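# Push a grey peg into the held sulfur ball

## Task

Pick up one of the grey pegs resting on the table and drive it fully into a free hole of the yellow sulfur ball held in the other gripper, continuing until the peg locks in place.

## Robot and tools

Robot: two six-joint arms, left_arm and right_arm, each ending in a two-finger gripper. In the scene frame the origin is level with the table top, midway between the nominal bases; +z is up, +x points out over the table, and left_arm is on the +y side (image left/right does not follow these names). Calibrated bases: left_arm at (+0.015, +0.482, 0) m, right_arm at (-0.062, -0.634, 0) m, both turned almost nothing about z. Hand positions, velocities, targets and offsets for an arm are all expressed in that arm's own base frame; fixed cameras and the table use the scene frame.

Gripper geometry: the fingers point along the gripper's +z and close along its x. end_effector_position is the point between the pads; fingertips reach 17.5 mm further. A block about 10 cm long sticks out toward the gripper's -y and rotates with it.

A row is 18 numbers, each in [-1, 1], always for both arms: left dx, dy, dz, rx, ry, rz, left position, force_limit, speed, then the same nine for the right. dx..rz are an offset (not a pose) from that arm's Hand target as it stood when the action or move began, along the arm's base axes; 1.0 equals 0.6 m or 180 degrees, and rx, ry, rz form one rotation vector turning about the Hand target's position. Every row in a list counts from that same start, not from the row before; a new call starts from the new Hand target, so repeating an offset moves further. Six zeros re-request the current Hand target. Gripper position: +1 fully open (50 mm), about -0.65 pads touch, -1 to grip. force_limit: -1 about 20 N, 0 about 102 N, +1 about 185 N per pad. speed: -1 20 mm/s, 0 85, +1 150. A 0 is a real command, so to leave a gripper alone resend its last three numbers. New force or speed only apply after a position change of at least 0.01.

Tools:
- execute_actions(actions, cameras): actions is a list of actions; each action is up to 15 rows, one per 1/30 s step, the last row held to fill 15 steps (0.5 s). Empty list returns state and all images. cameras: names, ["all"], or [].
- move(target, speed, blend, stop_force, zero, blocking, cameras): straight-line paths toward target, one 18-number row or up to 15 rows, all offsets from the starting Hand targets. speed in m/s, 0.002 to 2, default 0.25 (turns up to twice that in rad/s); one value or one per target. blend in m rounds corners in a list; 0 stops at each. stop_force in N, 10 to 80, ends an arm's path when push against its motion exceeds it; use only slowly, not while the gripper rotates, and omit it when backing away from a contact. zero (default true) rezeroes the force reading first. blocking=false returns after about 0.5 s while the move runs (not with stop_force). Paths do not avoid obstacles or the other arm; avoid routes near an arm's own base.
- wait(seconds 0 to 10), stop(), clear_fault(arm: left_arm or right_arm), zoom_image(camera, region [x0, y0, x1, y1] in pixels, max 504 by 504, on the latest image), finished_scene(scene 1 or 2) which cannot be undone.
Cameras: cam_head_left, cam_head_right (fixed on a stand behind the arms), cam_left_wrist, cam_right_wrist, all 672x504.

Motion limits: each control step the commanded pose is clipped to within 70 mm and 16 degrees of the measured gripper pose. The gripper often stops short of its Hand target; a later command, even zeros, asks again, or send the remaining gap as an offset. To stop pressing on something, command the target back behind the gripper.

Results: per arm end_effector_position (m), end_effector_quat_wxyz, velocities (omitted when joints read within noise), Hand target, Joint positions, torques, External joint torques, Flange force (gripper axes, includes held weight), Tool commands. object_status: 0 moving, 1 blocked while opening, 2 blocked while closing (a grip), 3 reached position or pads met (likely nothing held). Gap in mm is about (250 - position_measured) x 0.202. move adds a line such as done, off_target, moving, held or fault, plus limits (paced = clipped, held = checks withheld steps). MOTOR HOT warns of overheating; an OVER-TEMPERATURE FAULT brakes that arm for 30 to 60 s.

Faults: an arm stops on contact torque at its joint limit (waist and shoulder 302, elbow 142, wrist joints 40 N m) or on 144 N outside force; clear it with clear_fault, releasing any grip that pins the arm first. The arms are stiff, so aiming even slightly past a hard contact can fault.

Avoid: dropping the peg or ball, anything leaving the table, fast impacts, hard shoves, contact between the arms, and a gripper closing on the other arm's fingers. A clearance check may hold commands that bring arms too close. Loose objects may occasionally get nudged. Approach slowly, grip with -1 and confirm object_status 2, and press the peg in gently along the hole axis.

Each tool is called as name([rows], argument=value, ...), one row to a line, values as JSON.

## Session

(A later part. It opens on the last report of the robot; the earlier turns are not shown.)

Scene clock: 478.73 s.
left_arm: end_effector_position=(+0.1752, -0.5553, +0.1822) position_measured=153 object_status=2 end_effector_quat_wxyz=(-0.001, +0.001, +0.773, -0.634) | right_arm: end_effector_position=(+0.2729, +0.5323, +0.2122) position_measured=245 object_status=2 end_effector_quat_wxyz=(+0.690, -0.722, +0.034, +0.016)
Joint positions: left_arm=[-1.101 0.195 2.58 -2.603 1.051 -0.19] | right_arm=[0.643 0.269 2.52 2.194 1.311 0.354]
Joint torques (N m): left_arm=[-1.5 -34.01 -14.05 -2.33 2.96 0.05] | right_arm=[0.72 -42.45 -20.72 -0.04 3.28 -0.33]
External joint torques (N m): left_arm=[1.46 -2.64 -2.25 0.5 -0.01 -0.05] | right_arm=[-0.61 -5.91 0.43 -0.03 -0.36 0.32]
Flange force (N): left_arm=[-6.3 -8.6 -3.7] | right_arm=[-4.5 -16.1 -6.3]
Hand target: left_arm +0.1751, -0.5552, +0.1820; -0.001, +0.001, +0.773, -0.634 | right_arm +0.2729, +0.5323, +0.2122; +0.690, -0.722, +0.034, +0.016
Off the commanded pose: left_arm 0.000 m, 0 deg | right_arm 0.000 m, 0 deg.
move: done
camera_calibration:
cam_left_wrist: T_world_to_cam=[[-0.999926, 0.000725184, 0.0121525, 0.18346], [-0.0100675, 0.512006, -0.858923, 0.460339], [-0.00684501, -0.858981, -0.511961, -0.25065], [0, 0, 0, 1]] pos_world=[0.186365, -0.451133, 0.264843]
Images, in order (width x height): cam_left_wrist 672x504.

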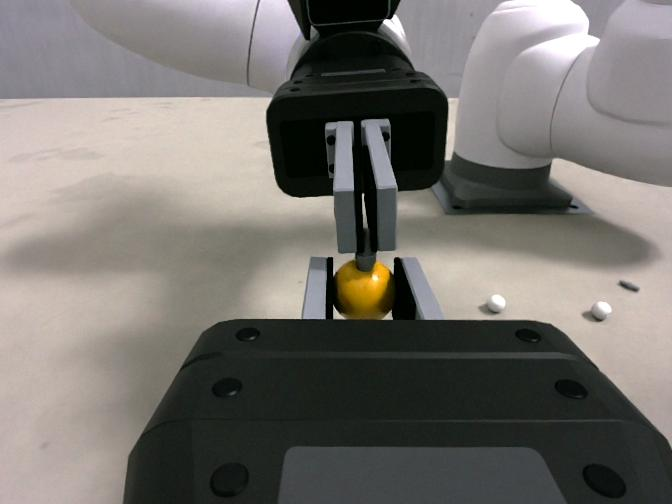

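move(target=[0,0,0,0,0,0,-1,1,-1,-0.0002,0.0,-0.0200,0,0,0,-1,0,-0.5], speed=0.003, stop_force=10)

wait(seconds=1.5)

move(target=[0,0,0,0,0,0,-1,1,-1,0,0.0,-0.0012,0,0,0,-1,0,-0.5], speed=0.003)

wait(seconds=1.5)

move(target=[0,0,0,0,0,0,-1,1,-1,0,0.0,-0.0012,0,0,0,-1,0,-0.5], speed=0.003)

wait(seconds=1.5, cameras=["cam_left_wrist"])

zoom_image(camera="cam_left_wrist", region=[347, 245, 383, 290])

Scene clock: 482.03 s.
left_arm: end_effector_position=(+0.1751, -0.5552, +0.1819) position_measured=153 object_status=2 end_effector_quat_wxyz=(-0.001, +0.001, +0.773, -0.634) | right_arm: end_effector_position=(+0.2729, +0.5323, +0.2085) position_measured=245 object_status=2 end_effector_quat_wxyz=(+0.691, -0.722, +0.034, +0.016)
Joint positions: left_arm=[-1.101 0.195 2.58 -2.603 1.051 -0.19] | right_arm=[0.643 0.279 2.521 2.197 1.318 0.345]
Joint torques (N m): left_arm=[-0.71 -41.8 -22.02 -3.53 7.25 0.12] | right_arm=[2.82 -36.12 -14.81 -1.69 -0.57 -0.04]
External joint torques (N m): left_arm=[0.79 5.08 5.69 1.69 -4.3 -0.12] | right_arm=[-2.72 -12.97 -5 1.63 3.5 0.04]
Flange force (N): left_arm=[-4.4 3.7 -3.4] | right_arm=[-2.1 -28.2 -9.4]
Hand target: left_arm +0.1751, -0.5552, +0.1820; -0.001, +0.001, +0.773, -0.634 | right_arm +0.2729, +0.5323, +0.2085; +0.691, -0.722, +0.034, +0.016 (not the last commanded pose)
Off the commanded pose: left_arm 0.000 m, 0 deg | right_arm 0.008 m, 0 deg.
move: contact (right_arm)

Scene clock: 483.53 s.
left_arm: end_effector_position=(+0.1751, -0.5552, +0.1819) position_measured=153 object_status=2 end_effector_quat_wxyz=(-0.001, +0.001, +0.773, -0.634) | right_arm: end_effector_position=(+0.2729, +0.5323, +0.2085) position_measured=245 object_status=2 end_effector_quat_wxyz=(+0.691, -0.722, +0.034, +0.016)
Joint positions: left_arm=[-1.101 0.195 2.58 -2.603 1.051 -0.19] | right_arm=[0.643 0.279 2.521 2.197 1.318 0.345]
Joint torques (N m): left_arm=[-0.11 -42.3 -22.07 -3.57 7.3 0.06] | right_arm=[2.34 -35.88 -14.99 -1.7 -0.71 -0.04]
External joint torques (N m): left_arm=[0.19 5.58 5.88 1.75 -4.36 -0.06] | right_arm=[-2.18 -13.11 -4.73 1.63 3.64 0.04]
Flange force (N): left_arm=[-3.0 4.9 -2.1] | right_arm=[-3.5 -28.1 -8.8]
Hand target: left_arm +0.1751, -0.5552, +0.1820; -0.001, +0.001, +0.773, -0.634 | right_arm +0.2729, +0.5323, +0.2085; +0.691, -0.722, +0.034, +0.016 (not the last commanded pose)
Tool commands: left_gripper/position=-1.0 left_gripper/force_limit=+1.0 left_gripper/speed=-1.0 right_gripper/position=-1.0 right_gripper/force_limit=+0.0 right_gripper/speed=-0.5
Off the commanded pose: left_arm 0.000 m, 0 deg | right_arm 0.008 m, 0 deg.
wait: 1.50 s; at rest by 0.17 s

Scene clock: 484.23 s.
left_arm: end_effector_position=(+0.1751, -0.5552, +0.1819) position_measured=153 object_status=2 end_effector_quat_wxyz=(-0.001, +0.001, +0.773, -0.634) | right_arm: end_effector_position=(+0.2729, +0.5323, +0.2078) position_measured=245 object_status=2 end_effector_quat_wxyz=(+0.691, -0.722, +0.034, +0.016)
Joint positions: left_arm=[-1.101 0.195 2.58 -2.603 1.051 -0.19] | right_arm=[0.643 0.281 2.521 2.197 1.319 0.343]
Joint torques (N m): left_arm=[-1.46 -51.45 -29.31 -3.83 12.7 0.11] | right_arm=[1.24 -25.9 -9.13 -2.48 -6.11 -0.11]
External joint torques (N m): left_arm=[1.59 14.66 13.06 2 -9.75 -0.11] | right_arm=[-1.37 -23.03 -10.62 2.44 9.04 0.1]
Flange force (N): left_arm=[-5.2 18.2 -0.1] | right_arm=[-6.1 -46.2 -10.3]
Hand target: left_arm +0.1751, -0.5552, +0.1820; -0.001, +0.001, +0.773, -0.634 | right_arm +0.2729, +0.5323, +0.2077; +0.691, -0.722, +0.034, +0.016
Off the commanded pose: left_arm 0.000 m, 0 deg | right_arm 0.000 m, 0 deg.
move: done

Scene clock: 485.73 s.
left_arm: end_effector_position=(+0.1751, -0.5552, +0.1820) position_measured=153 object_status=2 end_effector_quat_wxyz=(-0.001, +0.001, +0.773, -0.634) | right_arm: end_effector_position=(+0.2729, +0.5323, +0.2077) position_measured=245 object_status=2 end_effector_quat_wxyz=(+0.691, -0.722, +0.034, +0.016)
Joint positions: left_arm=[-1.101 0.195 2.58 -2.603 1.051 -0.19] | right_arm=[0.643 0.281 2.521 2.197 1.319 0.343]
Joint torques (N m): left_arm=[-1.7 -52.41 -29.79 -3.94 12.93 0.11] | right_arm=[1.42 -26.07 -8.84 -2.6 -6.4 -0.1]
External joint torques (N m): left_arm=[1.72 15.65 13.62 2.12 -9.98 -0.11] | right_arm=[-1.34 -22.95 -10.78 2.53 9.33 0.1]
Flange force (N): left_arm=[-6.0 20.4 0.3] | right_arm=[-6.0 -45.5 -10.0]
Hand target: left_arm +0.1751, -0.5552, +0.1820; -0.001, +0.001, +0.773, -0.634 | right_arm +0.2729, +0.5323, +0.2077; +0.691, -0.722, +0.034, +0.016
Tool commands: left_gripper/position=-1.0 left_gripper/force_limit=+1.0 left_gripper/speed=-1.0 right_gripper/position=-1.0 right_gripper/force_limit=+0.0 right_gripper/speed=-0.5
Off the commanded pose: left_arm 0.000 m, 0 deg | right_arm 0.000 m, 0 deg.
wait: 1.50 s; at rest by 0.17 s

Scene clock: 486.43 s.
left_arm: end_effector_position=(+0.1751, -0.5552, +0.1819) position_measured=153 object_status=2 end_effector_quat_wxyz=(-0.001, +0.001, +0.773, -0.634) | right_arm: end_effector_position=(+0.2729, +0.5323, +0.2071) position_measured=245 object_status=2 end_effector_quat_wxyz=(+0.691, -0.722, +0.034, +0.016)
Joint positions: left_arm=[-1.101 0.195 2.58 -2.603 1.051 -0.19] | right_arm=[0.643 0.283 2.522 2.198 1.32 0.341]
Joint torques (N m): left_arm=[-2.63 -61.77 -36.33 -4.07 18.1 0.16] | right_arm=[-0.6 -16.83 -3.39 -3.18 -11.66 -0.15]
External joint torques (N m): left_arm=[2.66 25.02 20.09 2.24 -15.16 -0.15] | right_arm=[0.56 -31.87 -16.18 3.12 14.58 0.15]
Flange force (N): left_arm=[-7.4 34.6 4.5] | right_arm=[-9.8 -61.2 -9.2]
Hand target: left_arm +0.1751, -0.5552, +0.1820; -0.001, +0.001, +0.773, -0.634 | right_arm +0.2729, +0.5323, +0.2070; +0.691, -0.722, +0.034, +0.016
Off the commanded pose: left_arm 0.000 m, 0 deg | right_arm 0.000 m, 0 deg.
move: done

Scene clock: 487.93 s.
left_arm: end_effector_position=(+0.1751, -0.5552, +0.1819) position_measured=153 object_status=2 end_effector_quat_wxyz=(-0.001, +0.001, +0.773, -0.634) | right_arm: end_effector_position=(+0.2729, +0.5323, +0.2070) position_measured=245 object_status=2 end_effector_quat_wxyz=(+0.691, -0.722, +0.034, +0.016)
Joint positions: left_arm=[-1.101 0.195 2.58 -2.603 1.051 -0.19] | right_arm=[0.643 0.283 2.522 2.198 1.32 0.341]
Joint torques (N m): left_arm=[-2.58 -62.11 -36.39 -4.21 18.34 0.16] | right_arm=[-0.15 -15.73 -2.79 -3.36 -11.99 -0.07]
External joint torques (N m): left_arm=[2.53 25.4 20.23 2.4 -15.39 -0.16] | right_arm=[0.19 -33.71 -16.82 3.3 14.93 0.06]
Flange force (N): left_arm=[-7.6 34.8 4.8] | right_arm=[-10.3 -65.2 -10.5]
Hand target: left_arm +0.1751, -0.5552, +0.1820; -0.001, +0.001, +0.773, -0.634 | right_arm +0.2729, +0.5323, +0.2070; +0.691, -0.722, +0.034, +0.016
Tool commands: left_gripper/position=-1.0 left_gripper/force_limit=+1.0 left_gripper/speed=-1.0 right_gripper/position=-1.0 right_gripper/force_limit=+0.0 right_gripper/speed=-0.5
Off the commanded pose: left_arm 0.000 m, 0 deg | right_arm 0.000 m, 0 deg.
wait: 1.50 s; at rest by 0.17 s
camera_calibration:
cam_left_wrist: T_world_to_cam=[[-0.999923, 0.000839738, 0.0123415, 0.183363], [-0.0101681, 0.51239, -0.858693, 0.460297], [-0.00704475, -0.858752, -0.512342, -0.250512], [0, 0, 0, 1]] pos_world=[0.186265, -0.451134, 0.264643]
Images, in order (width x height): cam_left_wrist 672x504.

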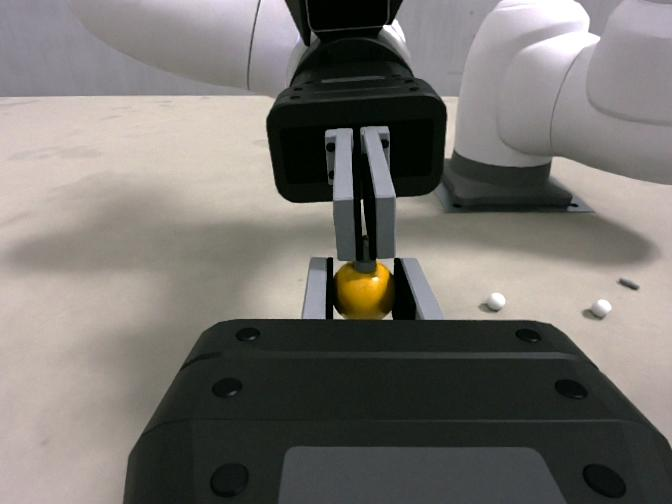

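Scaled by 11.200 from the camera's 672x504 image, which has a finer 960x720 frame.

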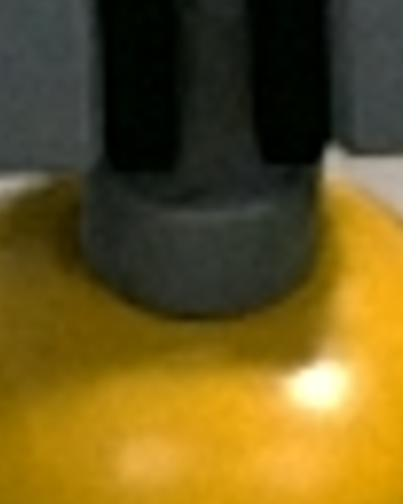

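move(target=[0,0,0,0,0,0,-1,1,-1,0,0,0.0065,0,0,0,-1,0,-0.5], speed=0.012, cameras=["cam_left_wrist"])

zoom_image(camera="cam_left_wrist", region=[347, 245, 383, 290])

Scene clock: 488.97 s.
left_arm: end_effector_position=(+0.1752, -0.5553, +0.1822) position_measured=153 object_status=2 end_effector_quat_wxyz=(-0.001, +0.001, +0.773, -0.634) | right_arm: end_effector_position=(+0.2729, +0.5323, +0.2109) position_measured=245 object_status=2 end_effector_quat_wxyz=(+0.691, -0.722, +0.034, +0.016)
Joint positions: left_arm=[-1.101 0.195 2.58 -2.603 1.051 -0.19] | right_arm=[0.643 0.273 2.52 2.195 1.314 0.351]
Joint torques (N m): left_arm=[-0.76 -33.28 -15.04 -2.67 2.46 0.09] | right_arm=[2.48 -44.05 -20.82 -0.26 4.22 -0.12]
External joint torques (N m): left_arm=[0.69 -3.36 -1.17 0.85 0.49 -0.08] | right_arm=[-2.68 -4.3 0.81 0.24 -1.3 0.12]
Flange force (N): left_arm=[-3.9 -8.7 -5.7] | right_arm=[-0.8 -12.9 -8.6]
Hand target: left_arm +0.1751, -0.5552, +0.1820; -0.001, +0.001, +0.773, -0.634 | right_arm +0.2729, +0.5323, +0.2109; +0.691, -0.722, +0.034, +0.016
Off the commanded pose: left_arm 0.000 m, 0 deg | right_arm 0.000 m, 0 deg.
move: done
camera_calibration:
cam_left_wrist: T_world_to_cam=[[-0.999925, 0.000811721, 0.0122039, 0.183485], [-0.0100679, 0.511934, -0.858966, 0.460369], [-0.00694481, -0.859025, -0.511887, -0.250757], [0, 0, 0, 1]] pos_world=[0.186365, -0.451234, 0.264843]
Images, in order (width x height): cam_left_wrist 672x504.

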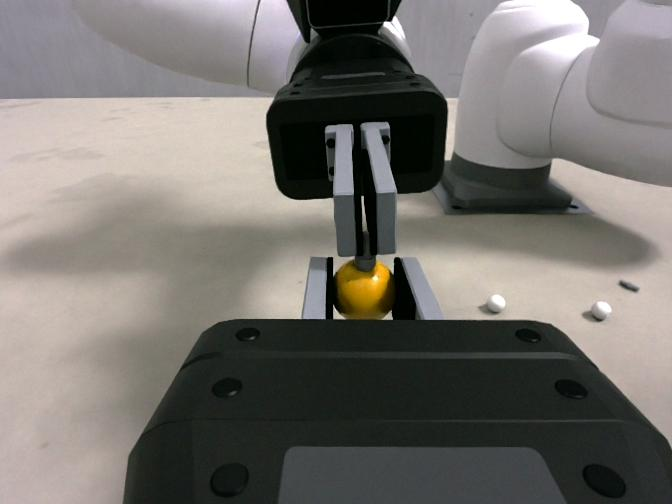

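Scaled by 11.200 from the camera's 672x504 image, which has a finer 960x720 frame.

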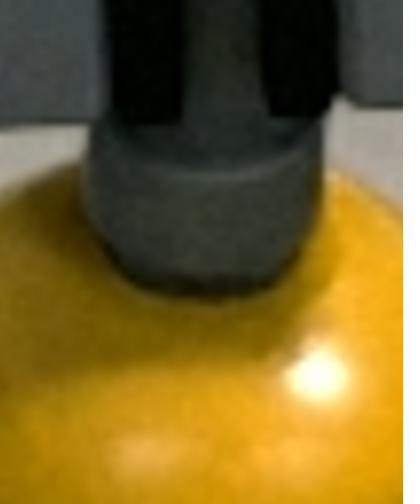

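move([
  [0,0,0,0,0,0,-1,1,-1,0,0,0,0,0,0,-0.25,0,0],
  [0,0,0,0,0,0,-1,1,-1,0.0,0.0,0.04,0,0,0,-0.25,0,0],
  [0,0,0,0,0,0,-1,1,-1,0,-0.13,0.04,0,0,0,-0.25,0,0],
  [0,0,0,0,0,0,-1,1,-1,0,-0.13,-0.11,0.02,0,0,-0.25,0,0],
  [0,0,0,0,0,0,-1,1,-1,0,-0.085,-0.11,0.02,0,0,-0.25,0,0],
], speed=[0.05,0.05,0.12,0.12,0.1], blend=[0,0.01,0.01,0.01,0], cameras=["cam_right_wrist","cam_left_wrist"])

zoom_image(camera="cam_right_wrist", region=[300, 150, 400, 260])

Scene clock: 495.47 s.
left_arm: end_effector_position=(+0.1751, -0.5552, +0.1820) position_measured=153 object_status=2 end_effector_quat_wxyz=(-0.001, +0.001, +0.773, -0.634) | right_arm: end_effector_position=(+0.2729, +0.4812, +0.1449) position_measured=189 object_status=3 end_effector_quat_wxyz=(+0.713, -0.700, +0.034, +0.017)
Joint positions: left_arm=[-1.101 0.195 2.58 -2.603 1.051 -0.19] | right_arm=[0.517 0.495 2.591 2.113 1.559 0.119]
Joint torques (N m): left_arm=[-1.79 -34.47 -14.42 -2.14 3.06 0.11] | right_arm=[1.62 -52.58 -8.34 0.16 3.4 -0.14]
External joint torques (N m): left_arm=[1.74 -1.98 -1.77 0.32 -0.12 -0.11] | right_arm=[-1.84 -5.21 0.54 -0.11 -0.36 0.13]
Flange force (N): left_arm=[-6.5 -6.8 -3.5] | right_arm=[0.8 -17.2 -5.6]
Hand target: left_arm +0.1751, -0.5552, +0.1820; -0.001, +0.001, +0.773, -0.634 | right_arm +0.2729, +0.4813, +0.1449; +0.713, -0.700, +0.034, +0.017
Off the commanded pose: left_arm 0.000 m, 0 deg | right_arm 0.000 m, 0 deg.
move: done
camera_calibration:
cam_left_wrist: T_world_to_cam=[[-0.999923, 0.000839455, 0.012342, 0.183463], [-0.0101686, 0.51239, -0.858693, 0.460299], [-0.00704475, -0.858752, -0.512342, -0.250511], [0, 0, 0, 1]] pos_world=[0.186365, -0.451134, 0.264643]
cam_right_wrist: T_world_to_cam=[[0.998083, -0.0306636, -0.0537621, -0.239239], [-0.0606254, -0.309529, -0.948956, 0.325645], [0.0124575, 0.950396, -0.310794, -0.287885], [0, 0, 0, 1]] pos_world=[0.262109, 0.367065, 0.206687]
Images, in order (width x height): cam_left_wrist 672x504, cam_right_wrist 672x504.

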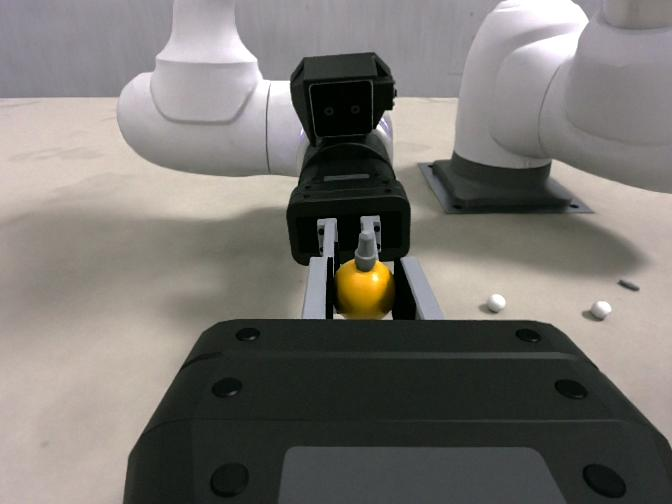

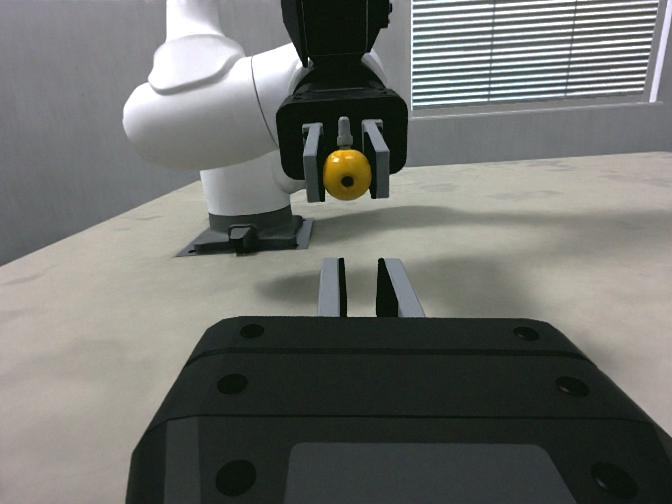

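Scaled by 4.582 from the camera's 672x504 image, which has a finer 960x720 frame.

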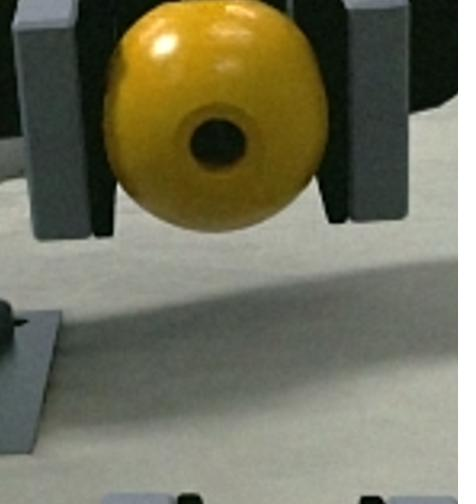

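zoom_image(camera="cam_right_wrist", region=[315, 110, 375, 205])

zoom_image(camera="cam_right_wrist", region=[328, 112, 362, 152])

zoom_image(camera="cam_right_wrist", region=[328, 165, 364, 201])

Scaled by 5.305 from the camera's 672x504 image, which has a finer 960x720 frame.

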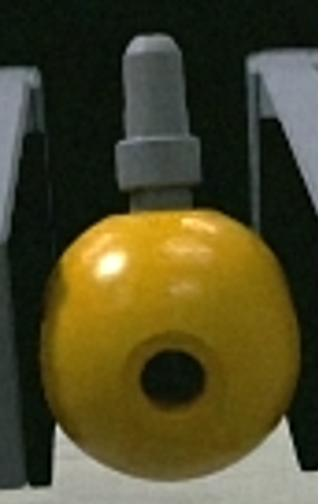

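Scaled by 12.600 from the camera's 672x504 image, which has a finer 960x720 frame.

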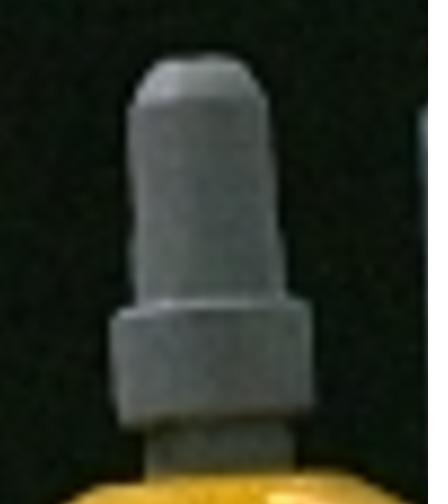

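Scaled by 14.000 from the camera's 672x504 image, which has a finer 960x720 frame.

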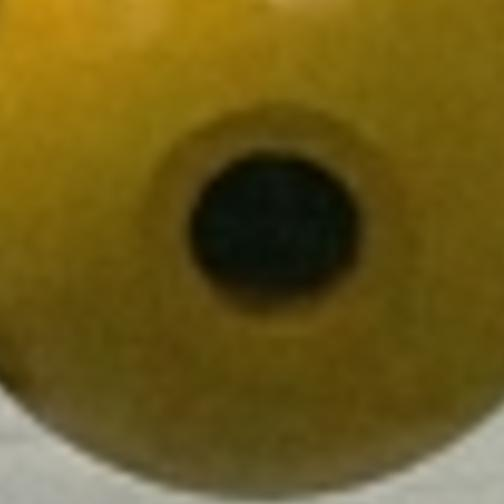

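move([
  [0,0,0,0,0,0,-1,1,-1,0,-0.045,0.0,0,0,0,-0.25,0,0],
  [0,0,0,0,0,0,-1,1,-1,0,-0.045,0.17,-0.02,0,0,-0.25,0,0],
  [0,0,0,0,0,0,-1,1,-1,0.0005,0.094,0.17,-0.035,0,0,-1,-1,0.5],
  [0,0,0,0,0,0,-1,1,-1,0.0010,0.094,0.128,-0.035,0,0,-1,-1,0.5],
], speed=[0.12,0.12,0.12,0.06], blend=[0.01,0.01,0,0])

move(target=[0,0,0,0,0,0,-1,1,-1,-0.0006,0.0,-0.0350,0,0,0,-1,-1,0.5], speed=0.008, stop_force=78, cameras=["cam_left_wrist"])

zoom_image(camera="cam_left_wrist", region=[347, 245, 383, 290])

move(target=[0,0,0,0,0,0,-1,1,-1,0,0.001,-0.0012,0,0,0,-1,-1,0.5], speed=0.004)

move([
  [0,0,0,0,0,0,-1,1,-1,0,0,0.015,0,0,0,-1,-1,0.5],
  [0,0,0,0,0,0,-1,1,-1,0,0,0.05,0,0,0,-1,-1,0.5],
  [0,0,0,0,0,0,-1,1,-1,-0.0004,-0.139,0.06,0.015,0,0,-1,-1,0.5],
  [0,0,0,0,0,0,-1,1,-1,-0.0004,-0.139,-0.109,0.035,0,0,-0.25,0,0],
  [0,0,0,0,0,0,-1,1,-1,-0.0004,-0.095,-0.109,0.035,0,0,-0.25,0,0],
], speed=[0.03,0.08,0.15,0.15,0.1], blend=[0,0.01,0.01,0.01,0], cameras=["cam_right_wrist","cam_left_wrist"])

zoom_image(camera="cam_right_wrist", region=[328, 112, 362, 152])

Scene clock: 501.40 s.
left_arm: end_effector_position=(+0.1751, -0.5552, +0.1820) position_measured=153 object_status=2 end_effector_quat_wxyz=(-0.001, +0.001, +0.773, -0.634) | right_arm: end_effector_position=(+0.2735, +0.5377, +0.2218) position_measured=251 object_status=3 end_effector_quat_wxyz=(-0.673, +0.738, -0.034, -0.015)
Joint positions: left_arm=[-1.101 0.195 2.58 -2.603 1.051 -0.19] | right_arm=[0.656 0.215 2.502 2.174 1.221 0.416]
Joint torques (N m): left_arm=[-1.63 -33.92 -14.47 -2.2 3.11 0.11] | right_arm=[0.18 -39.58 -23.89 0.15 3.03 -0.15]
External joint torques (N m): left_arm=[1.57 -2.71 -1.61 0.39 -0.17 -0.11] | right_arm=[-0.26 -6.1 0.77 -0.18 -0.17 0.14]
Flange force (N): left_arm=[-5.6 -8.8 -4.6] | right_arm=[-6.0 -14.4 -7.9]
Hand target: left_arm +0.1751, -0.5552, +0.1820; -0.001, +0.001, +0.773, -0.634 | right_arm +0.2735, +0.5377, +0.2217; -0.673, +0.738, -0.034, -0.015
Off the commanded pose: left_arm 0.000 m, 0 deg | right_arm 0.000 m, 0 deg.
move: done

Scene clock: 503.70 s.
left_arm: end_effector_position=(+0.1751, -0.5552, +0.1819) position_measured=153 object_status=2 end_effector_quat_wxyz=(-0.001, +0.001, +0.773, -0.634) | right_arm: end_effector_position=(+0.2733, +0.5378, +0.2102) position_measured=251 object_status=3 end_effector_quat_wxyz=(-0.674, +0.738, -0.034, -0.015)
Joint positions: left_arm=[-1.101 0.195 2.58 -2.603 1.051 -0.19] | right_arm=[0.656 0.245 2.507 2.184 1.242 0.385]
Joint torques (N m): left_arm=[-4.67 -85.75 -52.23 -4.92 31.13 0.21] | right_arm=[-4.23 9.82 11.8 -6.34 -24.35 -0.26]
External joint torques (N m): left_arm=[4.65 49.16 36.01 3.1 -28.19 -0.2] | right_arm=[4.13 -56.96 -33.52 6.3 27.23 0.25]
Flange force (N): left_arm=[-12.3 70.9 16.1] | right_arm=[-19.3 -104.8 -14.4]
Hand target: left_arm +0.1751, -0.5552, +0.1820; -0.001, +0.001, +0.773, -0.634 | right_arm +0.2733, +0.5378, +0.2102; -0.674, +0.738, -0.034, -0.015 (not the last commanded pose)
Off the commanded pose: left_arm 0.000 m, 0 deg | right_arm 0.009 m, 0 deg.
move: contact (right_arm)
camera_calibration:
cam_left_wrist: T_world_to_cam=[[-0.999922, 0.000786287, 0.0124274, 0.183416], [-0.0102682, 0.512507, -0.858622, 0.460351], [-0.00704423, -0.858683, -0.512459, -0.250449], [0, 0, 0, 1]] pos_world=[0.186365, -0.451133, 0.264643]
Images, in order (width x height): cam_left_wrist 672x504.

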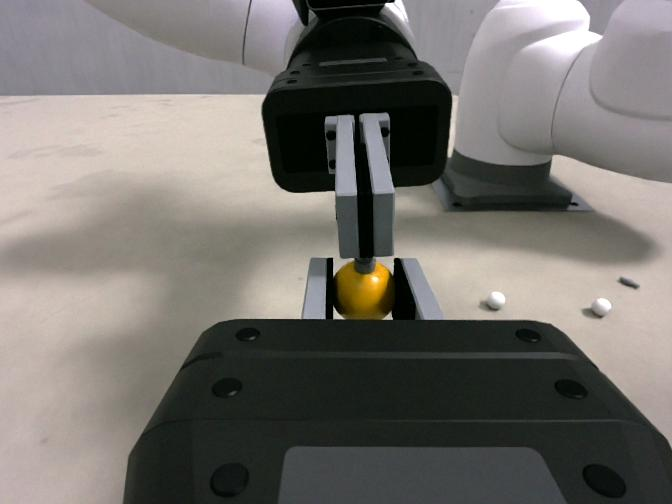

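Scaled by 11.200 from the camera's 672x504 image, which has a finer 960x720 frame.

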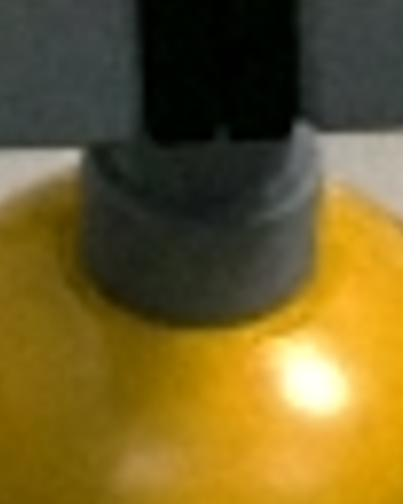

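Scene clock: 504.40 s.
left_arm: end_effector_position=(+0.1751, -0.5552, +0.1819) position_measured=153 object_status=2 end_effector_quat_wxyz=(-0.001, +0.001, +0.773, -0.634) | right_arm: end_effector_position=(+0.2733, +0.5384, +0.2095) position_measured=251 object_status=3 end_effector_quat_wxyz=(-0.674, +0.738, -0.034, -0.015)
Joint positions: left_arm=[-1.101 0.195 2.58 -2.603 1.051 -0.19] | right_arm=[0.658 0.247 2.507 2.186 1.242 0.384]
Joint torques (N m): left_arm=[-5.54 -96.22 -61.28 -5.56 37.09 0.24] | right_arm=[-4.42 21.22 18.5 -7.71 -30.06 -0.25]
External joint torques (N m): left_arm=[5.58 59.35 45.1 3.74 -34.14 -0.23] | right_arm=[4.43 -68.5 -40.12 7.65 32.94 0.25]
Flange force (N): left_arm=[-13.2 86.5 17.4] | right_arm=[-22.6 -125.2 -18.4]
Hand target: left_arm +0.1751, -0.5552, +0.1820; -0.001, +0.001, +0.773, -0.634 | right_arm +0.2733, +0.5384, +0.2094; -0.674, +0.738, -0.034, -0.015
Off the commanded pose: left_arm 0.000 m, 0 deg | right_arm 0.000 m, 0 deg.
move: done

Scene clock: 508.37 s.
left_arm: end_effector_position=(+0.1751, -0.5552, +0.1820) position_measured=153 object_status=2 end_effector_quat_wxyz=(-0.001, +0.001, +0.773, -0.634) | right_arm: end_effector_position=(+0.2731, +0.4813, +0.1440) position_measured=189 object_status=3 end_effector_quat_wxyz=(+0.713, -0.700, +0.033, +0.017)
Joint positions: left_arm=[-1.101 0.195 2.58 -2.603 1.051 -0.19] | right_arm=[0.517 0.498 2.591 2.113 1.561 0.116]
Joint torques (N m): left_arm=[-1.47 -34.12 -14.39 -2.09 3.07 0.07] | right_arm=[0.86 -53.37 -8.57 0.38 3.46 -0.13]
External joint torques (N m): left_arm=[1.49 -2.78 -1.81 0.27 -0.12 -0.07] | right_arm=[-0.99 -4.67 0.98 -0.35 -0.42 0.13]
Flange force (N): left_arm=[-5.1 -8.8 -4.1] | right_arm=[-0.6 -15.5 -4.4]
Hand target: left_arm +0.1751, -0.5552, +0.1820; -0.001, +0.001, +0.773, -0.634 | right_arm +0.2731, +0.4814, +0.1440; +0.713, -0.700, +0.033, +0.017
Off the commanded pose: left_arm 0.000 m, 0 deg | right_arm 0.000 m, 0 deg.
move: done; blend cut to 0 m at target 4
camera_calibration:
cam_left_wrist: T_world_to_cam=[[-0.999923, 0.000839455, 0.012342, 0.183463], [-0.0101686, 0.51239, -0.858693, 0.460299], [-0.00704475, -0.858752, -0.512342, -0.250511], [0, 0, 0, 1]] pos_world=[0.186365, -0.451134, 0.264643]
cam_right_wrist: T_world_to_cam=[[0.998095, -0.0305681, -0.0535949, -0.239565], [-0.0604288, -0.308934, -0.949162, 0.324481], [0.0124568, 0.950592, -0.310192, -0.288391], [0, 0, 0, 1]] pos_world=[0.262309, 0.367062, 0.205689]
Images, in order (width x height): cam_left_wrist 672x504, cam_right_wrist 672x504.

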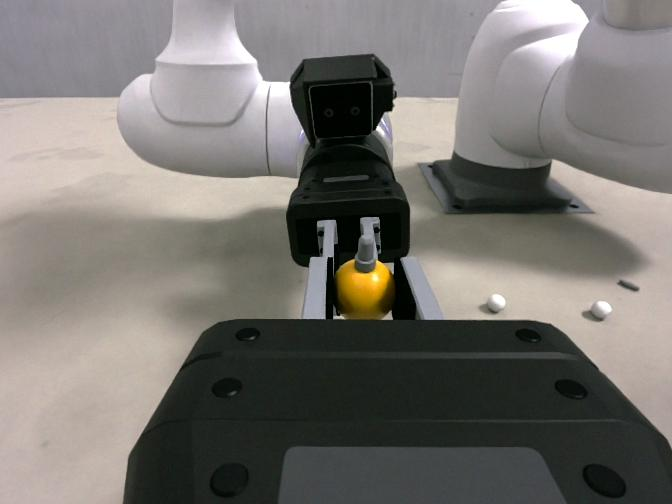

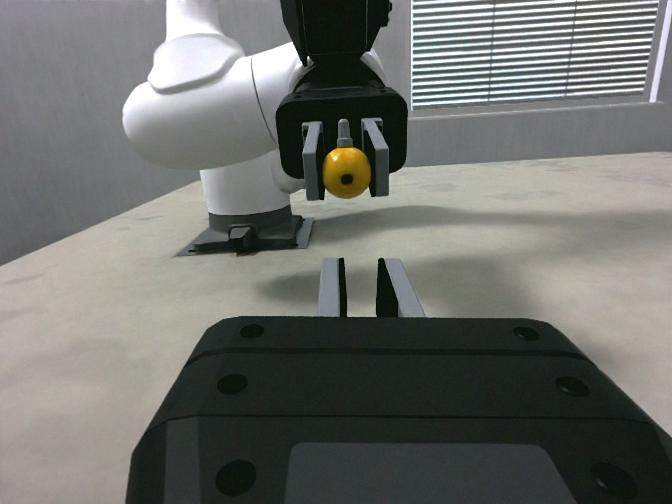

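Scaled by 12.600 from the camera's 672x504 image, which has a finer 960x720 frame.

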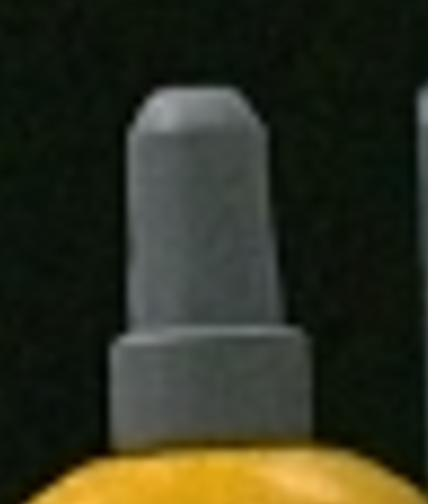

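move([
  [0,0,0,0,0,0,-1,1,-1,0,-0.045,0.0,0,0,0,-0.25,0,0],
  [0,0,0,0,0,0,-1,1,-1,0,-0.045,0.17,-0.02,-0.01,0,-0.25,0,0],
  [0,0,0,0,0,0,-1,1,-1,-0.0007,0.086,0.17,-0.043,-0.0189,0,-0.25,0,0],
  [0,0,0,0,0,0,-1,1,-1,-0.0007,0.0845,0.1118,-0.043,-0.0189,0,-0.25,0,0],
  [0,0,0,0,0,0,-1,1,-1,-0.0007,0.0845,0.1118,-0.043,-0.0189,0,-1,0,-0.5],
], speed=[0.12,0.15,0.15,0.05,0.05], blend=[0.01,0.01,0.005,0,0], cameras=["cam_left_wrist"])

zoom_image(camera="cam_left_wrist", region=[347, 245, 383, 290])

move(target=[0,0,0,0,0,0,-1,1,-1,-0.0002,0.0,-0.0200,0,0,0,-1,0,-0.5], speed=0.004, stop_force=60, cameras=["cam_left_wrist"])

zoom_image(camera="cam_left_wrist", region=[347, 245, 383, 290])

Scene clock: 513.67 s.
left_arm: end_effector_position=(+0.1751, -0.5552, +0.1819) position_measured=153 object_status=2 end_effector_quat_wxyz=(-0.001, +0.001, +0.773, -0.634) | right_arm: end_effector_position=(+0.2726, +0.5320, +0.2111) position_measured=241 object_status=2 end_effector_quat_wxyz=(-0.665, +0.747, -0.013, +0.006)
Joint positions: left_arm=[-1.101 0.195 2.58 -2.603 1.051 -0.19] | right_arm=[0.648 0.22 2.512 2.165 1.21 0.347]
Joint torques (N m): left_arm=[-3.19 -34.78 -14.13 -1.43 3.46 0.1] | right_arm=[-1.34 -40.05 -24.07 0.9 2.67 -0.09]
External joint torques (N m): left_arm=[3.17 -1.93 -2.12 -0.4 -0.52 -0.1] | right_arm=[1.26 -5.78 1.5 -0.91 0.19 0.09]
Flange force (N): left_arm=[-8.4 -7.1 -3.7] | right_arm=[-6.9 -13.8 -7.2]
Hand target: left_arm +0.1751, -0.5552, +0.1820; -0.001, +0.001, +0.773, -0.634 | right_arm +0.2726, +0.5321, +0.2111; -0.665, +0.747, -0.013, +0.006
Off the commanded pose: left_arm 0.000 m, 0 deg | right_arm 0.000 m, 0 deg.
move: done
camera_calibration:
cam_left_wrist: T_world_to_cam=[[-0.999923, 0.000839738, 0.0123415, 0.183463], [-0.0101681, 0.51239, -0.858693, 0.460299], [-0.00704475, -0.858752, -0.512342, -0.250511], [0, 0, 0, 1]] pos_world=[0.186365, -0.451134, 0.264643]
Images, in order (width x height): cam_left_wrist 672x504.

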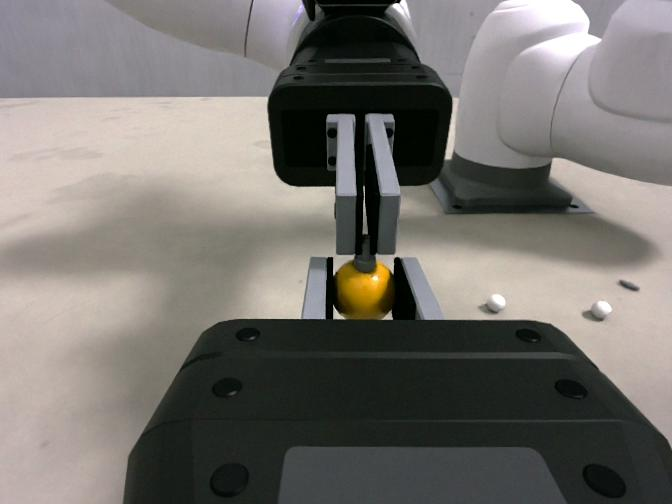

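Scaled by 11.200 from the camera's 672x504 image, which has a finer 960x720 frame.

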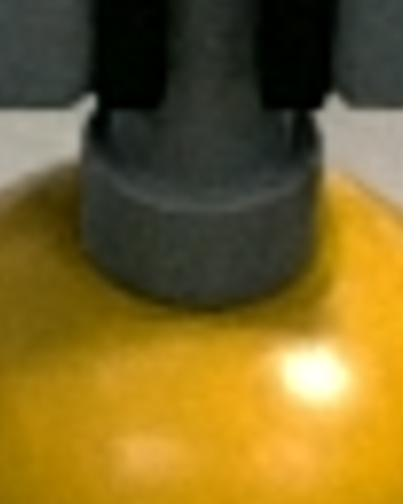

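Scene clock: 515.23 s.
left_arm: end_effector_position=(+0.1751, -0.5552, +0.1819) position_measured=153 object_status=2 end_effector_quat_wxyz=(-0.001, +0.001, +0.773, -0.634) | right_arm: end_effector_position=(+0.2727, +0.5321, +0.2073) position_measured=241 object_status=2 end_effector_quat_wxyz=(-0.665, +0.747, -0.013, +0.007)
Joint positions: left_arm=[-1.101 0.195 2.58 -2.603 1.051 -0.19] | right_arm=[0.648 0.23 2.513 2.169 1.216 0.336]
Joint torques (N m): left_arm=[-7.06 -70.62 -39.22 -2.51 22.99 0.27] | right_arm=[-6.47 -5.17 -1.04 -2.91 -16.82 -0.22]
External joint torques (N m): left_arm=[7 34.12 23.1 0.7 -20.06 -0.27] | right_arm=[6.42 -40.96 -20.91 2.89 19.69 0.22]
Flange force (N): left_arm=[-16.2 48.1 10.8] | right_arm=[-16.6 -76.7 -13.0]
Hand target: left_arm +0.1751, -0.5552, +0.1820; -0.001, +0.001, +0.773, -0.634 | right_arm +0.2727, +0.5321, +0.2073; -0.665, +0.747, -0.013, +0.007 (not the last commanded pose)
Off the commanded pose: left_arm 0.000 m, 0 deg | right_arm 0.008 m, 0 deg.
move: contact (right_arm)
camera_calibration:
cam_left_wrist: T_world_to_cam=[[-0.999922, 0.000786287, 0.0124274, 0.183316], [-0.0102682, 0.512507, -0.858622, 0.46035], [-0.00704423, -0.858683, -0.512459, -0.250449], [0, 0, 0, 1]] pos_world=[0.186265, -0.451133, 0.264643]
Images, in order (width x height): cam_left_wrist 672x504.

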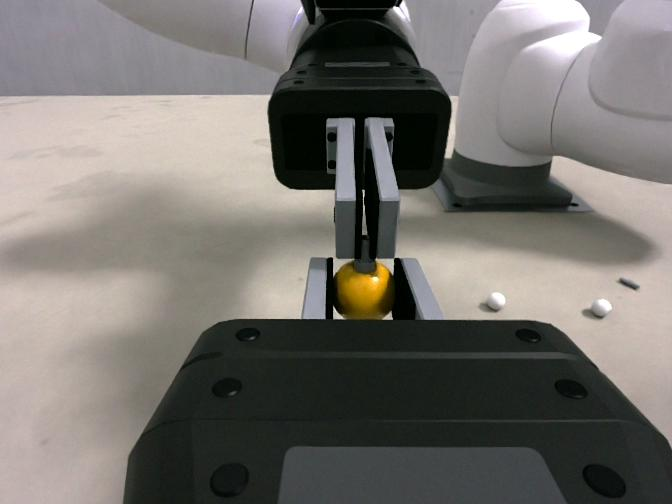

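Scaled by 11.200 from the camera's 672x504 image, which has a finer 960x720 frame.

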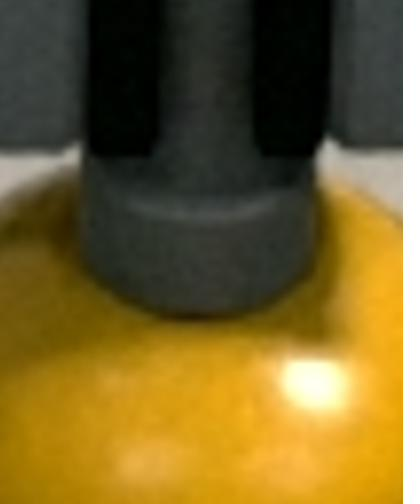

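move(target=[0,0,0,0,0,0,-1,1,-1,-0.0016,0.0,-0.0010,0,0,0,-1,0,-0.5], speed=0.004)

move(target=[0,0,0,0,0,0,-1,1,-1,0,0.0,-0.0022,0,0,0,-1,0,-0.5], speed=0.004)

wait(seconds=1, cameras=["cam_left_wrist"])

zoom_image(camera="cam_left_wrist", region=[347, 245, 383, 290])

move(target=[0,0,0,0,0,0,-1,1,-1,0,0,0.0105,0,0,0,-1,0,-0.5], speed=0.012, cameras=["cam_left_wrist"])

zoom_image(camera="cam_left_wrist", region=[347, 245, 383, 290])

Scene clock: 516.53 s.
left_arm: end_effector_position=(+0.1751, -0.5552, +0.1820) position_measured=153 object_status=2 end_effector_quat_wxyz=(-0.001, +0.001, +0.773, -0.634) | right_arm: end_effector_position=(+0.2718, +0.5321, +0.2068) position_measured=241 object_status=2 end_effector_quat_wxyz=(-0.665, +0.747, -0.013, +0.007)
Joint positions: left_arm=[-1.101 0.195 2.58 -2.603 1.051 -0.19] | right_arm=[0.649 0.231 2.515 2.171 1.217 0.334]
Joint torques (N m): left_arm=[2.63 -76.44 -48.15 -7.48 25.59 -0.01] | right_arm=[2.97 1.07 10.88 -8.36 -18.76 0.01]
External joint torques (N m): left_arm=[-2.57 39.74 31.91 5.65 -22.65 0.01] | right_arm=[-2.92 -47.27 -32.87 8.32 21.64 0]
Flange force (N): left_arm=[0.5 56.3 13.2] | right_arm=[0.0 -89.2 -15.4]
Hand target: left_arm +0.1751, -0.5552, +0.1820; -0.001, +0.001, +0.773, -0.634 | right_arm +0.2717, +0.5321, +0.2067; -0.665, +0.747, -0.013, +0.007
Off the commanded pose: left_arm 0.000 m, 0 deg | right_arm 0.000 m, 0 deg.
move: done

Scene clock: 517.23 s.
left_arm: end_effector_position=(+0.1751, -0.5552, +0.1819) position_measured=153 object_status=2 end_effector_quat_wxyz=(-0.001, +0.001, +0.773, -0.634) | right_arm: end_effector_position=(+0.2717, +0.5321, +0.2054) position_measured=241 object_status=2 end_effector_quat_wxyz=(-0.665, +0.747, -0.013, +0.007)
Joint positions: left_arm=[-1.101 0.195 2.58 -2.603 1.051 -0.19] | right_arm=[0.65 0.234 2.516 2.172 1.219 0.331]
Joint torques (N m): left_arm=[2.56 -85.14 -54.45 -7.93 30.13 0.03] | right_arm=[2.33 9.45 16.68 -9.43 -23.26 -0.11]
External joint torques (N m): left_arm=[-2.53 48.39 38.24 6.11 -27.19 -0.03] | right_arm=[-2.5 -55.68 -38.55 9.41 26.12 0.12]
Flange force (N): left_arm=[0.7 69.8 17.2] | right_arm=[-0.8 -104.7 -17.2]
Hand target: left_arm +0.1751, -0.5552, +0.1820; -0.001, +0.001, +0.773, -0.634 | right_arm +0.2717, +0.5321, +0.2054; -0.665, +0.747, -0.013, +0.007
Off the commanded pose: left_arm 0.000 m, 0 deg | right_arm 0.000 m, 0 deg.
move: done

Scene clock: 518.23 s.
left_arm: end_effector_position=(+0.1751, -0.5552, +0.1819) position_measured=153 object_status=2 end_effector_quat_wxyz=(-0.001, +0.001, +0.773, -0.634) | right_arm: end_effector_position=(+0.2717, +0.5321, +0.2054) position_measured=241 object_status=2 end_effector_quat_wxyz=(-0.665, +0.747, -0.013, +0.007)
Joint positions: left_arm=[-1.101 0.195 2.58 -2.603 1.051 -0.19] | right_arm=[0.65 0.234 2.516 2.172 1.219 0.331]
Joint torques (N m): left_arm=[2.32 -85.61 -54.7 -7.95 30.42 0] | right_arm=[2.39 9.41 17.39 -9.52 -23.63 -0.1]
External joint torques (N m): left_arm=[-2.29 49 38.51 6.13 -27.48 0] | right_arm=[-2.43 -55.88 -39.32 9.5 26.51 0.1]
Flange force (N): left_arm=[-0.1 70.8 17.4] | right_arm=[-0.1 -104.9 -16.5]
Hand target: left_arm +0.1751, -0.5552, +0.1820; -0.001, +0.001, +0.773, -0.634 | right_arm +0.2717, +0.5321, +0.2054; -0.665, +0.747, -0.013, +0.007
Tool commands: left_gripper/position=-1.0 left_gripper/force_limit=+1.0 left_gripper/speed=-1.0 right_gripper/position=-1.0 right_gripper/force_limit=+0.0 right_gripper/speed=-0.5
Off the commanded pose: left_arm 0.000 m, 0 deg | right_arm 0.000 m, 0 deg.
wait: 1.00 s; at rest by 0.17 s
camera_calibration:
cam_left_wrist: T_world_to_cam=[[-0.999923, 0.000839738, 0.0123415, 0.183363], [-0.0101681, 0.51239, -0.858693, 0.460297], [-0.00704475, -0.858752, -0.512342, -0.250512], [0, 0, 0, 1]] pos_world=[0.186265, -0.451134, 0.264643]
Images, in order (width x height): cam_left_wrist 672x504.

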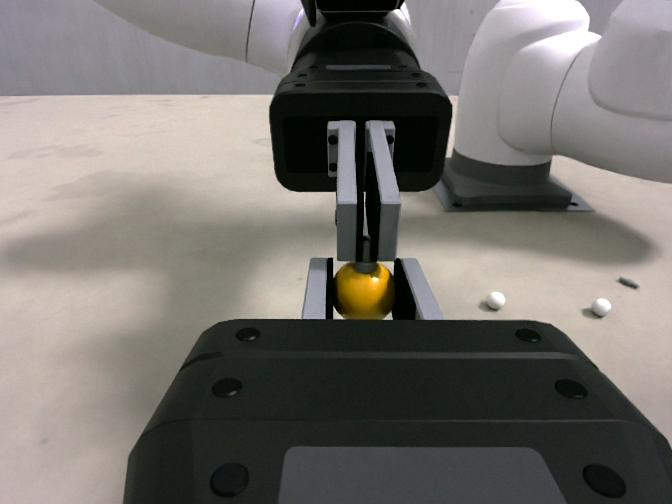

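Scaled by 11.200 from the camera's 672x504 image, which has a finer 960x720 frame.

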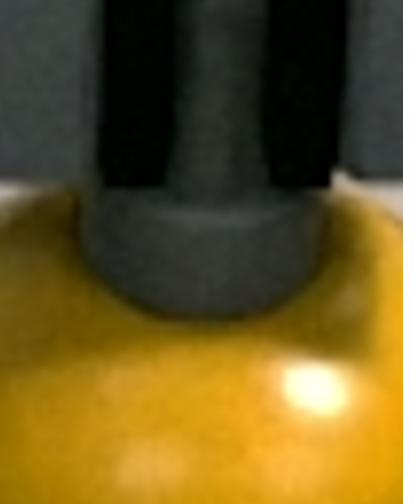

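Scene clock: 519.00 s.
left_arm: end_effector_position=(+0.1752, -0.5554, +0.1823) position_measured=153 object_status=2 end_effector_quat_wxyz=(-0.001, +0.001, +0.773, -0.634) end_effector_velocity=(+0.001, +0.001, -0.002) end_effector_angular_velocity=(+0.006, +0.000, +0.002) | right_arm: end_effector_position=(+0.2717, +0.5321, +0.2116) position_measured=241 object_status=2 end_effector_quat_wxyz=(-0.665, +0.747, -0.013, +0.006)
Joint positions: left_arm=[-1.101 0.195 2.579 -2.603 1.051 -0.19] | right_arm=[0.65 0.218 2.513 2.166 1.209 0.347]
Joint velocities: left_arm=[0.001 0.001 0.001 0 -0.005 0.001] | right_arm=[within noise]
Joint torques (N m): left_arm=[0.05 -30.16 -12.88 -2.86 0.89 0.05] | right_arm=[3.36 -43.24 -24.72 -0.18 5.64 -0.03]
External joint torques (N m): left_arm=[-0.09 -6.42 -3.48 1.03 2.06 -0.05] | right_arm=[-3.49 -2.13 2.22 0.17 -2.79 0.03]
Flange force (N): left_arm=[-3.0 -14.0 -6.5] | right_arm=[0.4 -7.8 -9.9]
Hand target: left_arm +0.1751, -0.5552, +0.1820; -0.001, +0.001, +0.773, -0.634 | right_arm +0.2717, +0.5321, +0.2117; -0.665, +0.747, -0.013, +0.007
Off the commanded pose: left_arm 0.000 m, 0 deg | right_arm 0.000 m, 0 deg.
move: done
camera_calibration:
cam_left_wrist: T_world_to_cam=[[-0.999926, 0.000729656, 0.0121522, 0.183461], [-0.0100674, 0.511697, -0.859107, 0.460386], [-0.00684508, -0.859166, -0.511652, -0.25085], [0, 0, 0, 1]] pos_world=[0.186365, -0.451234, 0.264943]
Images, in order (width x height): cam_left_wrist 672x504.

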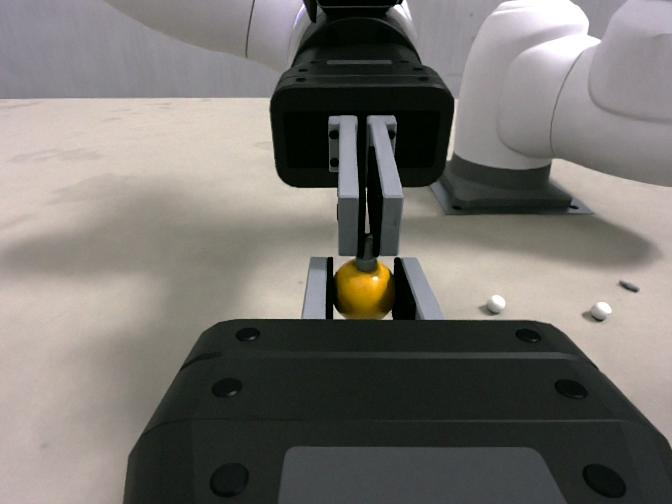

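Scaled by 11.200 from the camera's 672x504 image, which has a finer 960x720 frame.

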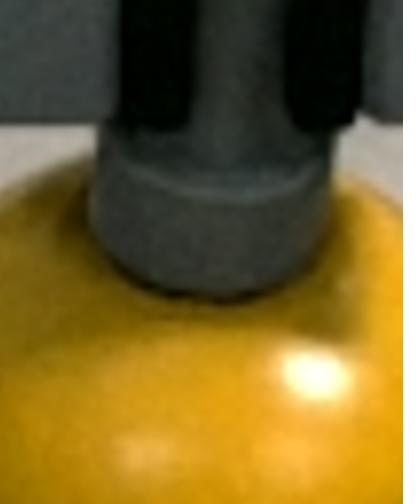

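move(target=[0,0,0,0,0,0,-1,1,-1,0,0,-0.0100,0,0,0,-1,0,-0.5], speed=0.008)

move([
  [0,0,0,0,0,0,-1,1,-1,0,-0.0018,-0.0013,0.0167,0,0,-1,0,-0.5],
  [0,0,0,0,0,0,-1,1,-1,0,-0.0035,-0.0026,0.0333,0,0,-1,0,-0.5],
], speed=0.02, blend=0.0003, cameras=["cam_left_wrist"])

zoom_image(camera="cam_left_wrist", region=[347, 245, 383, 290])

move([
  [0,0,0,0,0,0,-1,1,-1,0,0.0018,0.0013,-0.0167,0,0,-1,0,-0.5],
  [0,0,0,0,0,0,-1,1,-1,0,0.0035,0.0025,-0.0333,0,0,-1,0,-0.5],
  [0,0,0,0,0,0,-1,1,-1,0,0.0053,0.0036,-0.05,0,0,-1,0,-0.5],
], speed=0.02, blend=0.0003, cameras=["cam_left_wrist"])

zoom_image(camera="cam_left_wrist", region=[347, 245, 383, 290])

Scene clock: 523.93 s.
left_arm: end_effector_position=(+0.1751, -0.5551, +0.1816) position_measured=153 object_status=2 end_effector_quat_wxyz=(-0.001, +0.001, +0.774, -0.634) | right_arm: end_effector_position=(+0.2717, +0.5321, +0.2059) position_measured=241 object_status=2 end_effector_quat_wxyz=(-0.665, +0.747, -0.013, +0.007)
Joint positions: left_arm=[-1.101 0.195 2.58 -2.603 1.051 -0.19] | right_arm=[0.65 0.233 2.515 2.172 1.219 0.331]
Joint torques (N m): left_arm=[0.31 -81.04 -49.86 -6.68 28.19 0.08] | right_arm=[0.11 4.58 12.76 -7.95 -21.61 -0.1]
External joint torques (N m): left_arm=[-0.3 44.33 33.66 4.86 -25.25 -0.08] | right_arm=[-0.01 -50.77 -34.61 7.9 24.48 0.11]
Flange force (N): left_arm=[-4.0 62.9 16.0] | right_arm=[-3.9 -95.0 -13.5]
Hand target: left_arm +0.1751, -0.5552, +0.1820; -0.001, +0.001, +0.773, -0.634 | right_arm +0.2717, +0.5321, +0.2057; -0.665, +0.747, -0.013, +0.007
Off the commanded pose: left_arm 0.000 m, 0 deg | right_arm 0.000 m, 0 deg.
move: done

Scene clock: 526.87 s.
left_arm: end_effector_position=(+0.1751, -0.5552, +0.1820) position_measured=153 object_status=2 end_effector_quat_wxyz=(-0.001, +0.001, +0.773, -0.634) | right_arm: end_effector_position=(+0.2717, +0.5300, +0.2042) position_measured=241 object_status=2 end_effector_quat_wxyz=(+0.703, -0.711, +0.014, -0.006)
Joint positions: left_arm=[-1.101 0.195 2.58 -2.603 1.051 -0.19] | right_arm=[0.64 0.314 2.531 2.215 1.379 0.246]
Joint torques (N m): left_arm=[2.61 -84.43 -49.71 -7.37 29.57 0.02] | right_arm=[-0.37 3.29 17.18 -7.2 -23.81 -0.1]
External joint torques (N m): left_arm=[-2.55 47.71 33.5 5.54 -26.63 -0.02] | right_arm=[0.59 -53.92 -35.04 7.11 26.77 0.1]
Flange force (N): left_arm=[-1.7 66.5 23.4] | right_arm=[-2.2 -104.2 3.2]
Hand target: left_arm +0.1751, -0.5552, +0.1820; -0.001, +0.001, +0.773, -0.634 | right_arm +0.2717, +0.5300, +0.2042; +0.703, -0.711, +0.014, -0.006
Off the commanded pose: left_arm 0.000 m, 0 deg | right_arm 0.000 m, 0 deg.
move: done
camera_calibration:
cam_left_wrist: T_world_to_cam=[[-0.999924, 0.000753784, 0.0122904, 0.183438], [-0.0101682, 0.512389, -0.858693, 0.460298], [-0.00694475, -0.858753, -0.512343, -0.25053], [0, 0, 0, 1]] pos_world=[0.186365, -0.451133, 0.264643]
Images, in order (width x height): cam_left_wrist 672x504.

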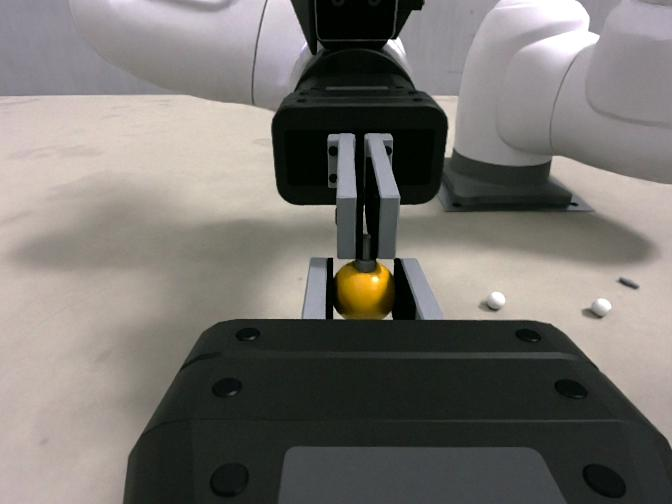

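Scaled by 11.200 from the camera's 672x504 image, which has a finer 960x720 frame.

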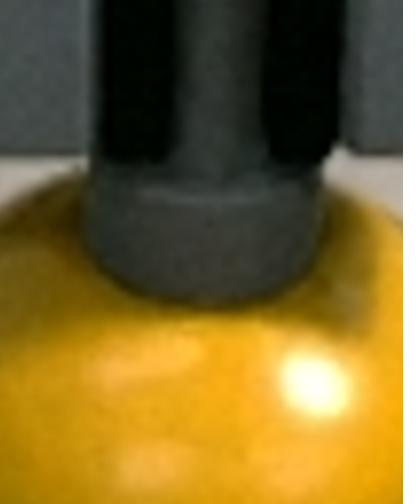

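Scene clock: 531.10 s.
left_arm: end_effector_position=(+0.1751, -0.5552, +0.1820) position_measured=153 object_status=2 end_effector_quat_wxyz=(-0.001, +0.001, +0.773, -0.634) | right_arm: end_effector_position=(+0.2717, +0.5331, +0.2063) position_measured=241 object_status=2 end_effector_quat_wxyz=(-0.645, +0.764, -0.013, +0.007)
Joint positions: left_arm=[-1.101 0.195 2.58 -2.603 1.051 -0.19] | right_arm=[0.657 0.197 2.504 2.144 1.141 0.378]
Joint torques (N m): left_arm=[1.54 -79.59 -51.75 -7.33 27.45 0] | right_arm=[2.91 6.62 11.9 -8.99 -19.5 -0.27]
External joint torques (N m): left_arm=[-1.53 42.92 35.41 5.49 -24.5 0] | right_arm=[-2.86 -51 -35.62 8.98 22.31 0.27]
Flange force (N): left_arm=[-0.1 62.1 12.2] | right_arm=[-1.5 -94.9 -24.3]
Hand target: left_arm +0.1751, -0.5552, +0.1820; -0.001, +0.001, +0.773, -0.634 | right_arm +0.2717, +0.5331, +0.2063; -0.645, +0.764, -0.013, +0.007
Off the commanded pose: left_arm 0.000 m, 0 deg | right_arm 0.000 m, 0 deg.
move: done
camera_calibration:
cam_left_wrist: T_world_to_cam=[[-0.999923, 0.000840513, 0.0123415, 0.183464], [-0.0101683, 0.512317, -0.858736, 0.460277], [-0.00704455, -0.858796, -0.512269, -0.250551], [0, 0, 0, 1]] pos_world=[0.186365, -0.451134, 0.264643]
Images, in order (width x height): cam_left_wrist 672x504.

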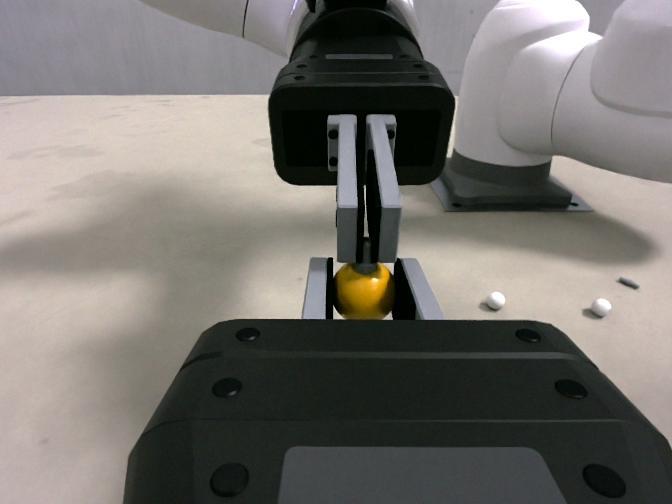

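Scaled by 11.200 from the camera's 672x504 image, which has a finer 960x720 frame.

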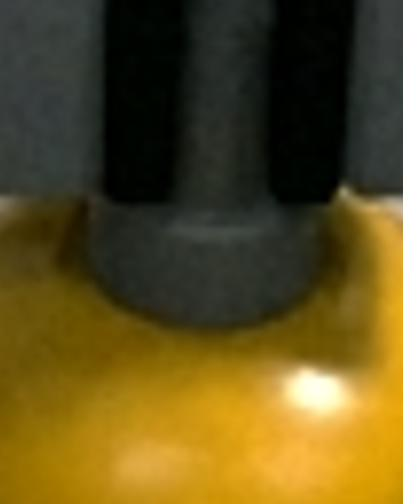

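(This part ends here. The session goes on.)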